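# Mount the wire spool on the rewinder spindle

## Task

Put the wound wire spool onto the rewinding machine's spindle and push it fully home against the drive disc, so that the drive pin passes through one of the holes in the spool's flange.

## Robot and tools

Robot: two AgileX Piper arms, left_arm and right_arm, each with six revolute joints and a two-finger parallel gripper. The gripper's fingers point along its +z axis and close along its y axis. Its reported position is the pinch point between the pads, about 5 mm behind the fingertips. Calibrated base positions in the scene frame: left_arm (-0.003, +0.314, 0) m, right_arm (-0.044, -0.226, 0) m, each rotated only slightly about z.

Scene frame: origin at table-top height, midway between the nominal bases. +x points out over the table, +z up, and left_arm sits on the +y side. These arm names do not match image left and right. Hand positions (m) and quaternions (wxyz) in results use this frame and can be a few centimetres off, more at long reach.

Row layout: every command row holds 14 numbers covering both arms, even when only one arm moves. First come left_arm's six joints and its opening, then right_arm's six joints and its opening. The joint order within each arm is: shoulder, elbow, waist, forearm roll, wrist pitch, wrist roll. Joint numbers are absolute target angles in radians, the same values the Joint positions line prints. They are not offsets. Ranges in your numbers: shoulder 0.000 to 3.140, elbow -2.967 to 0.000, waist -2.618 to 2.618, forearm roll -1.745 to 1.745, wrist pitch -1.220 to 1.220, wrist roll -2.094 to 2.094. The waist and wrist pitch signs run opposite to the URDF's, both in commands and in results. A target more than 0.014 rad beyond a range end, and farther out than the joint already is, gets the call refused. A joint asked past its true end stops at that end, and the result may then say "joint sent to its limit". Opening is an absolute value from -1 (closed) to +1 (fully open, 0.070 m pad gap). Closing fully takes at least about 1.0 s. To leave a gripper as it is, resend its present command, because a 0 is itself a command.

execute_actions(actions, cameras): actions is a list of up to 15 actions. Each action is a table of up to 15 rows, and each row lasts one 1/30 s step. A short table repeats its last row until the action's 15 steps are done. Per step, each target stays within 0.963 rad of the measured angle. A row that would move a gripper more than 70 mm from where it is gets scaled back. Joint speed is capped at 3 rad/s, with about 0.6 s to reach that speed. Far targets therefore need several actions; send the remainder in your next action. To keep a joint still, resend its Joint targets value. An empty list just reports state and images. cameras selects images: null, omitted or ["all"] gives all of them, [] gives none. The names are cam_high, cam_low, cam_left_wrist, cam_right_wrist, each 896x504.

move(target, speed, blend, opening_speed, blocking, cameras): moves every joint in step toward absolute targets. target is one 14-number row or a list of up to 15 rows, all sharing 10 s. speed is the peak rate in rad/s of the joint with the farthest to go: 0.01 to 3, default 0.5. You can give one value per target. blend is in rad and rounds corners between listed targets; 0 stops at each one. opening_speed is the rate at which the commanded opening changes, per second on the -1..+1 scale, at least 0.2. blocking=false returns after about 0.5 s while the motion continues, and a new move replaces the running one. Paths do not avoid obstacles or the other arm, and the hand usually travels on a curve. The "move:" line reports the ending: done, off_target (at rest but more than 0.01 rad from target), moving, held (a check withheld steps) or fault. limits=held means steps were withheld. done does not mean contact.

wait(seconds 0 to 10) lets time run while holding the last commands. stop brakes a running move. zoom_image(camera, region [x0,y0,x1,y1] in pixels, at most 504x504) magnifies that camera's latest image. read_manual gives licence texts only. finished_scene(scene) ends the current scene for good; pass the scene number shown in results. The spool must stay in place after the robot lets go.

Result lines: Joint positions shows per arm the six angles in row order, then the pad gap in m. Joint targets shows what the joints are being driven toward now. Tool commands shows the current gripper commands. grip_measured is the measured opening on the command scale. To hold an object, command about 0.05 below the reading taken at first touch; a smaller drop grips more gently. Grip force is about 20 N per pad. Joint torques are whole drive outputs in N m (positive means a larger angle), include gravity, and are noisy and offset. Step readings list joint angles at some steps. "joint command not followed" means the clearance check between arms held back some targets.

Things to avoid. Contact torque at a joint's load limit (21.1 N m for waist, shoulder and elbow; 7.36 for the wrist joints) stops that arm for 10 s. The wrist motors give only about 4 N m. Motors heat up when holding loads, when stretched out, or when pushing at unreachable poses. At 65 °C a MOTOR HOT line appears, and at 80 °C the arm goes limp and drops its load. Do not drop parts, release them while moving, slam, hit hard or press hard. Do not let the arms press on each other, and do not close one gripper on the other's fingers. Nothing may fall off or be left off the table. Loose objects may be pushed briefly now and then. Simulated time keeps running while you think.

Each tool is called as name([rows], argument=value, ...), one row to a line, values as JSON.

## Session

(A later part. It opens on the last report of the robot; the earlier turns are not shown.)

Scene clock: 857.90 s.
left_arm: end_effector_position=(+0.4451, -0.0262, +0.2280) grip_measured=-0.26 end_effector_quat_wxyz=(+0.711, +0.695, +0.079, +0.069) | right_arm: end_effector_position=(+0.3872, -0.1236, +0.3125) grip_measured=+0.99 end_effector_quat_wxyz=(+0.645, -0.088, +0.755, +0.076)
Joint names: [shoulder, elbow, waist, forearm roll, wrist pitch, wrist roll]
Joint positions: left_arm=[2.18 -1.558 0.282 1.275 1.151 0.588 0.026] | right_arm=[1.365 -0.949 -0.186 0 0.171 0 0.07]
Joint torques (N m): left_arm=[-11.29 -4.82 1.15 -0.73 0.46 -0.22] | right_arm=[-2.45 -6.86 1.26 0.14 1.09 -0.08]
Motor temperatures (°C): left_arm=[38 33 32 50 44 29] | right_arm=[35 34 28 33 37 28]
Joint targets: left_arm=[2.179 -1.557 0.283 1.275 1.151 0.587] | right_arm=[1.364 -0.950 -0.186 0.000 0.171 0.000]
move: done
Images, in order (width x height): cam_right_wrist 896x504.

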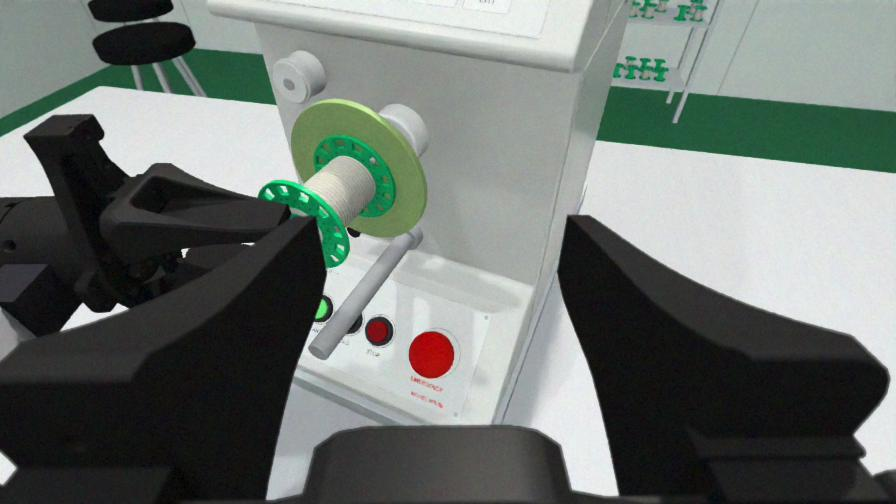

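move([
  [2.1344, -1.4746, 0.2868, 1.2569, 1.1594, 0.6277, -0.257, 1.3639, -0.9498, -0.1864, 0, 0.171, 0, 1.0],
  [2.0610, -1.3340, 0.2945, 1.2240, 1.1748, 0.6965, -0.257, 1.3639, -0.9498, -0.1864, 0, 0.171, 0, 1.0],
], speed=[0.15, 0.25], blend=[0.02, 0])

zoom_image(camera="cam_right_wrist", region=[350, 142, 392, 184])

zoom_image(camera="cam_right_wrist", region=[250, 90, 440, 280])

Scene clock: 867.07 s.
left_arm: end_effector_position=(+0.4059, -0.0194, +0.2264) grip_measured=-0.26 end_effector_quat_wxyz=(+0.711, +0.695, +0.080, +0.068) | right_arm: end_effector_position=(+0.3872, -0.1236, +0.3125) grip_measured=+0.99 end_effector_quat_wxyz=(+0.645, -0.088, +0.755, +0.076)
Joint names: [shoulder, elbow, waist, forearm roll, wrist pitch, wrist roll]
Joint positions: left_arm=[2.06 -1.332 0.295 1.224 1.175 0.697 0.026] | right_arm=[1.365 -0.949 -0.186 0 0.171 0 0.07]
Joint torques (N m): left_arm=[-9.28 -6.79 1 -0.76 0.42 -0.21] | right_arm=[-2.45 -6.84 1.24 0.13 1.11 -0.07]
Joint targets: left_arm=[2.061 -1.334 0.295 1.224 1.175 0.696] | right_arm=[1.364 -0.950 -0.186 0.000 0.171 0.000]
move: done

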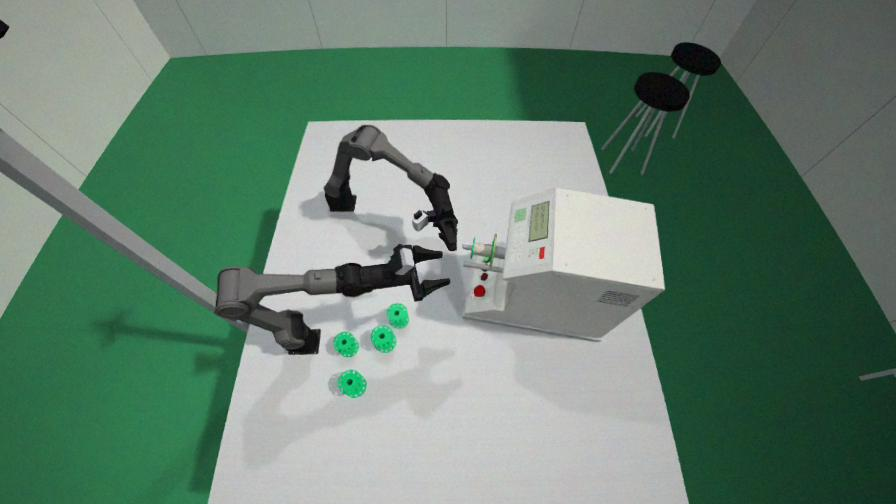

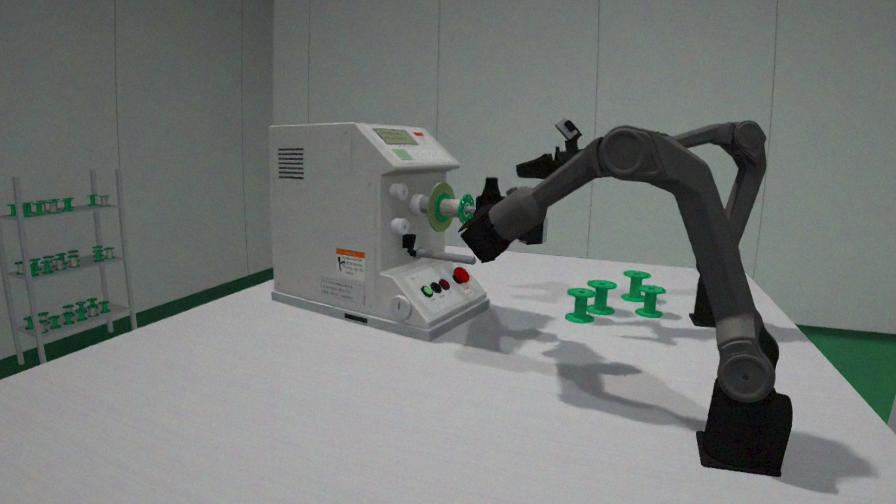

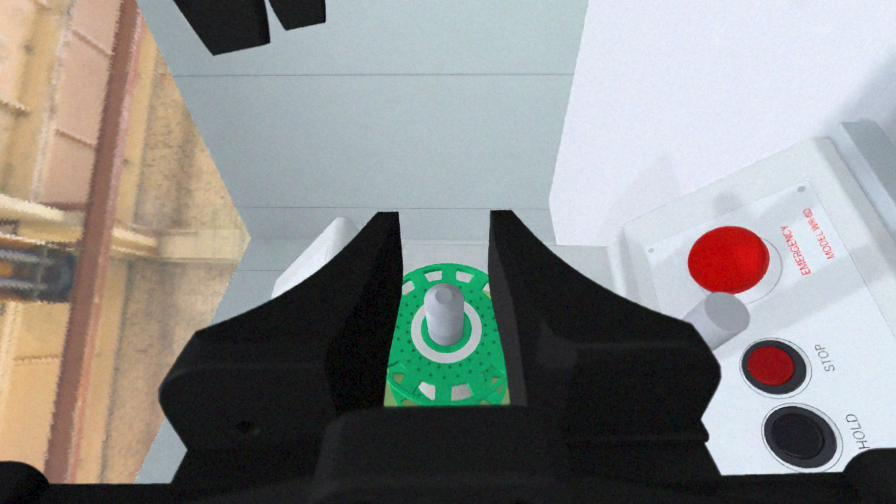

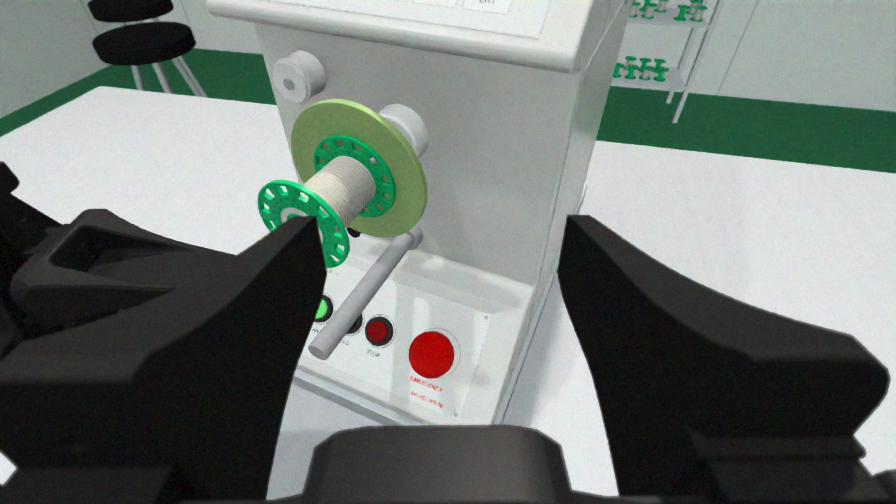

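Scaled by 12.000 from the camera's 896x504 image, which has a finer 1280x720 frame.

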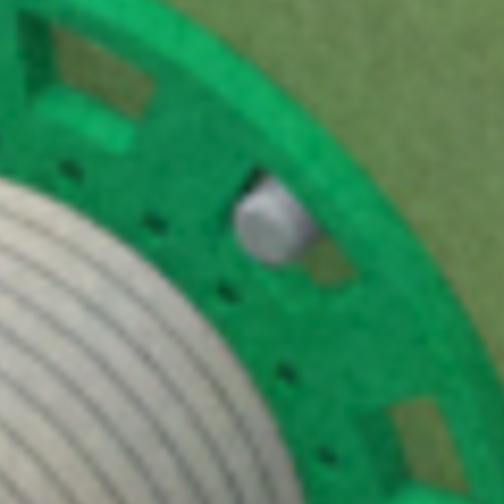

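Scaled by 2.653 from the camera's 896x504 image, which has a finer 1280x720 frame.

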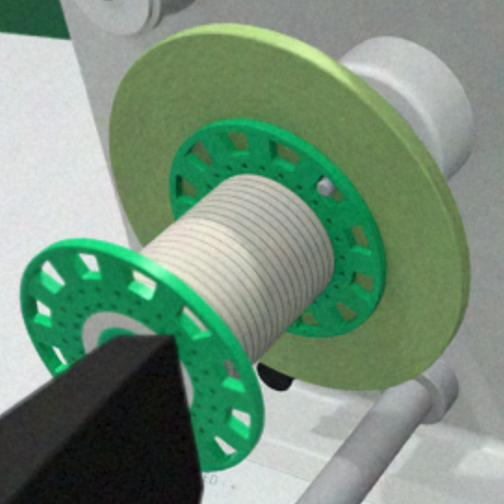

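zoom_image(camera="cam_right_wrist", region=[340, 180, 402, 242])

zoom_image(camera="cam_right_wrist", region=[300, 125, 362, 187])

Scaled by 8.129 from the camera's 896x504 image, which has a finer 1280x720 frame.

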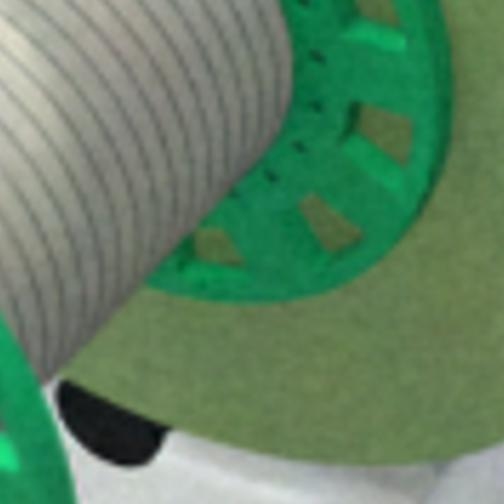

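Scaled by 8.129 from the camera's 896x504 image, which has a finer 1280x720 frame.

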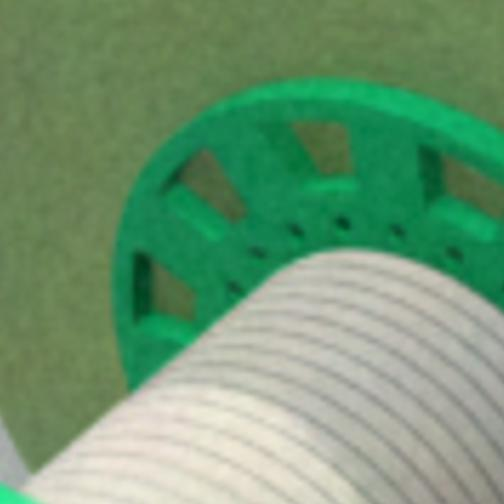

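zoom_image(camera="cam_low", region=[415, 165, 495, 245])

Scaled by 6.300 from the camera's 896x504 image, which has a finer 1280x720 frame.

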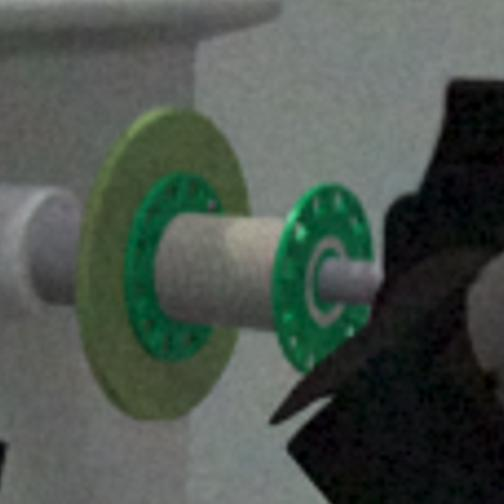

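finished_scene(scene=2)

The scene is finished: the task was done.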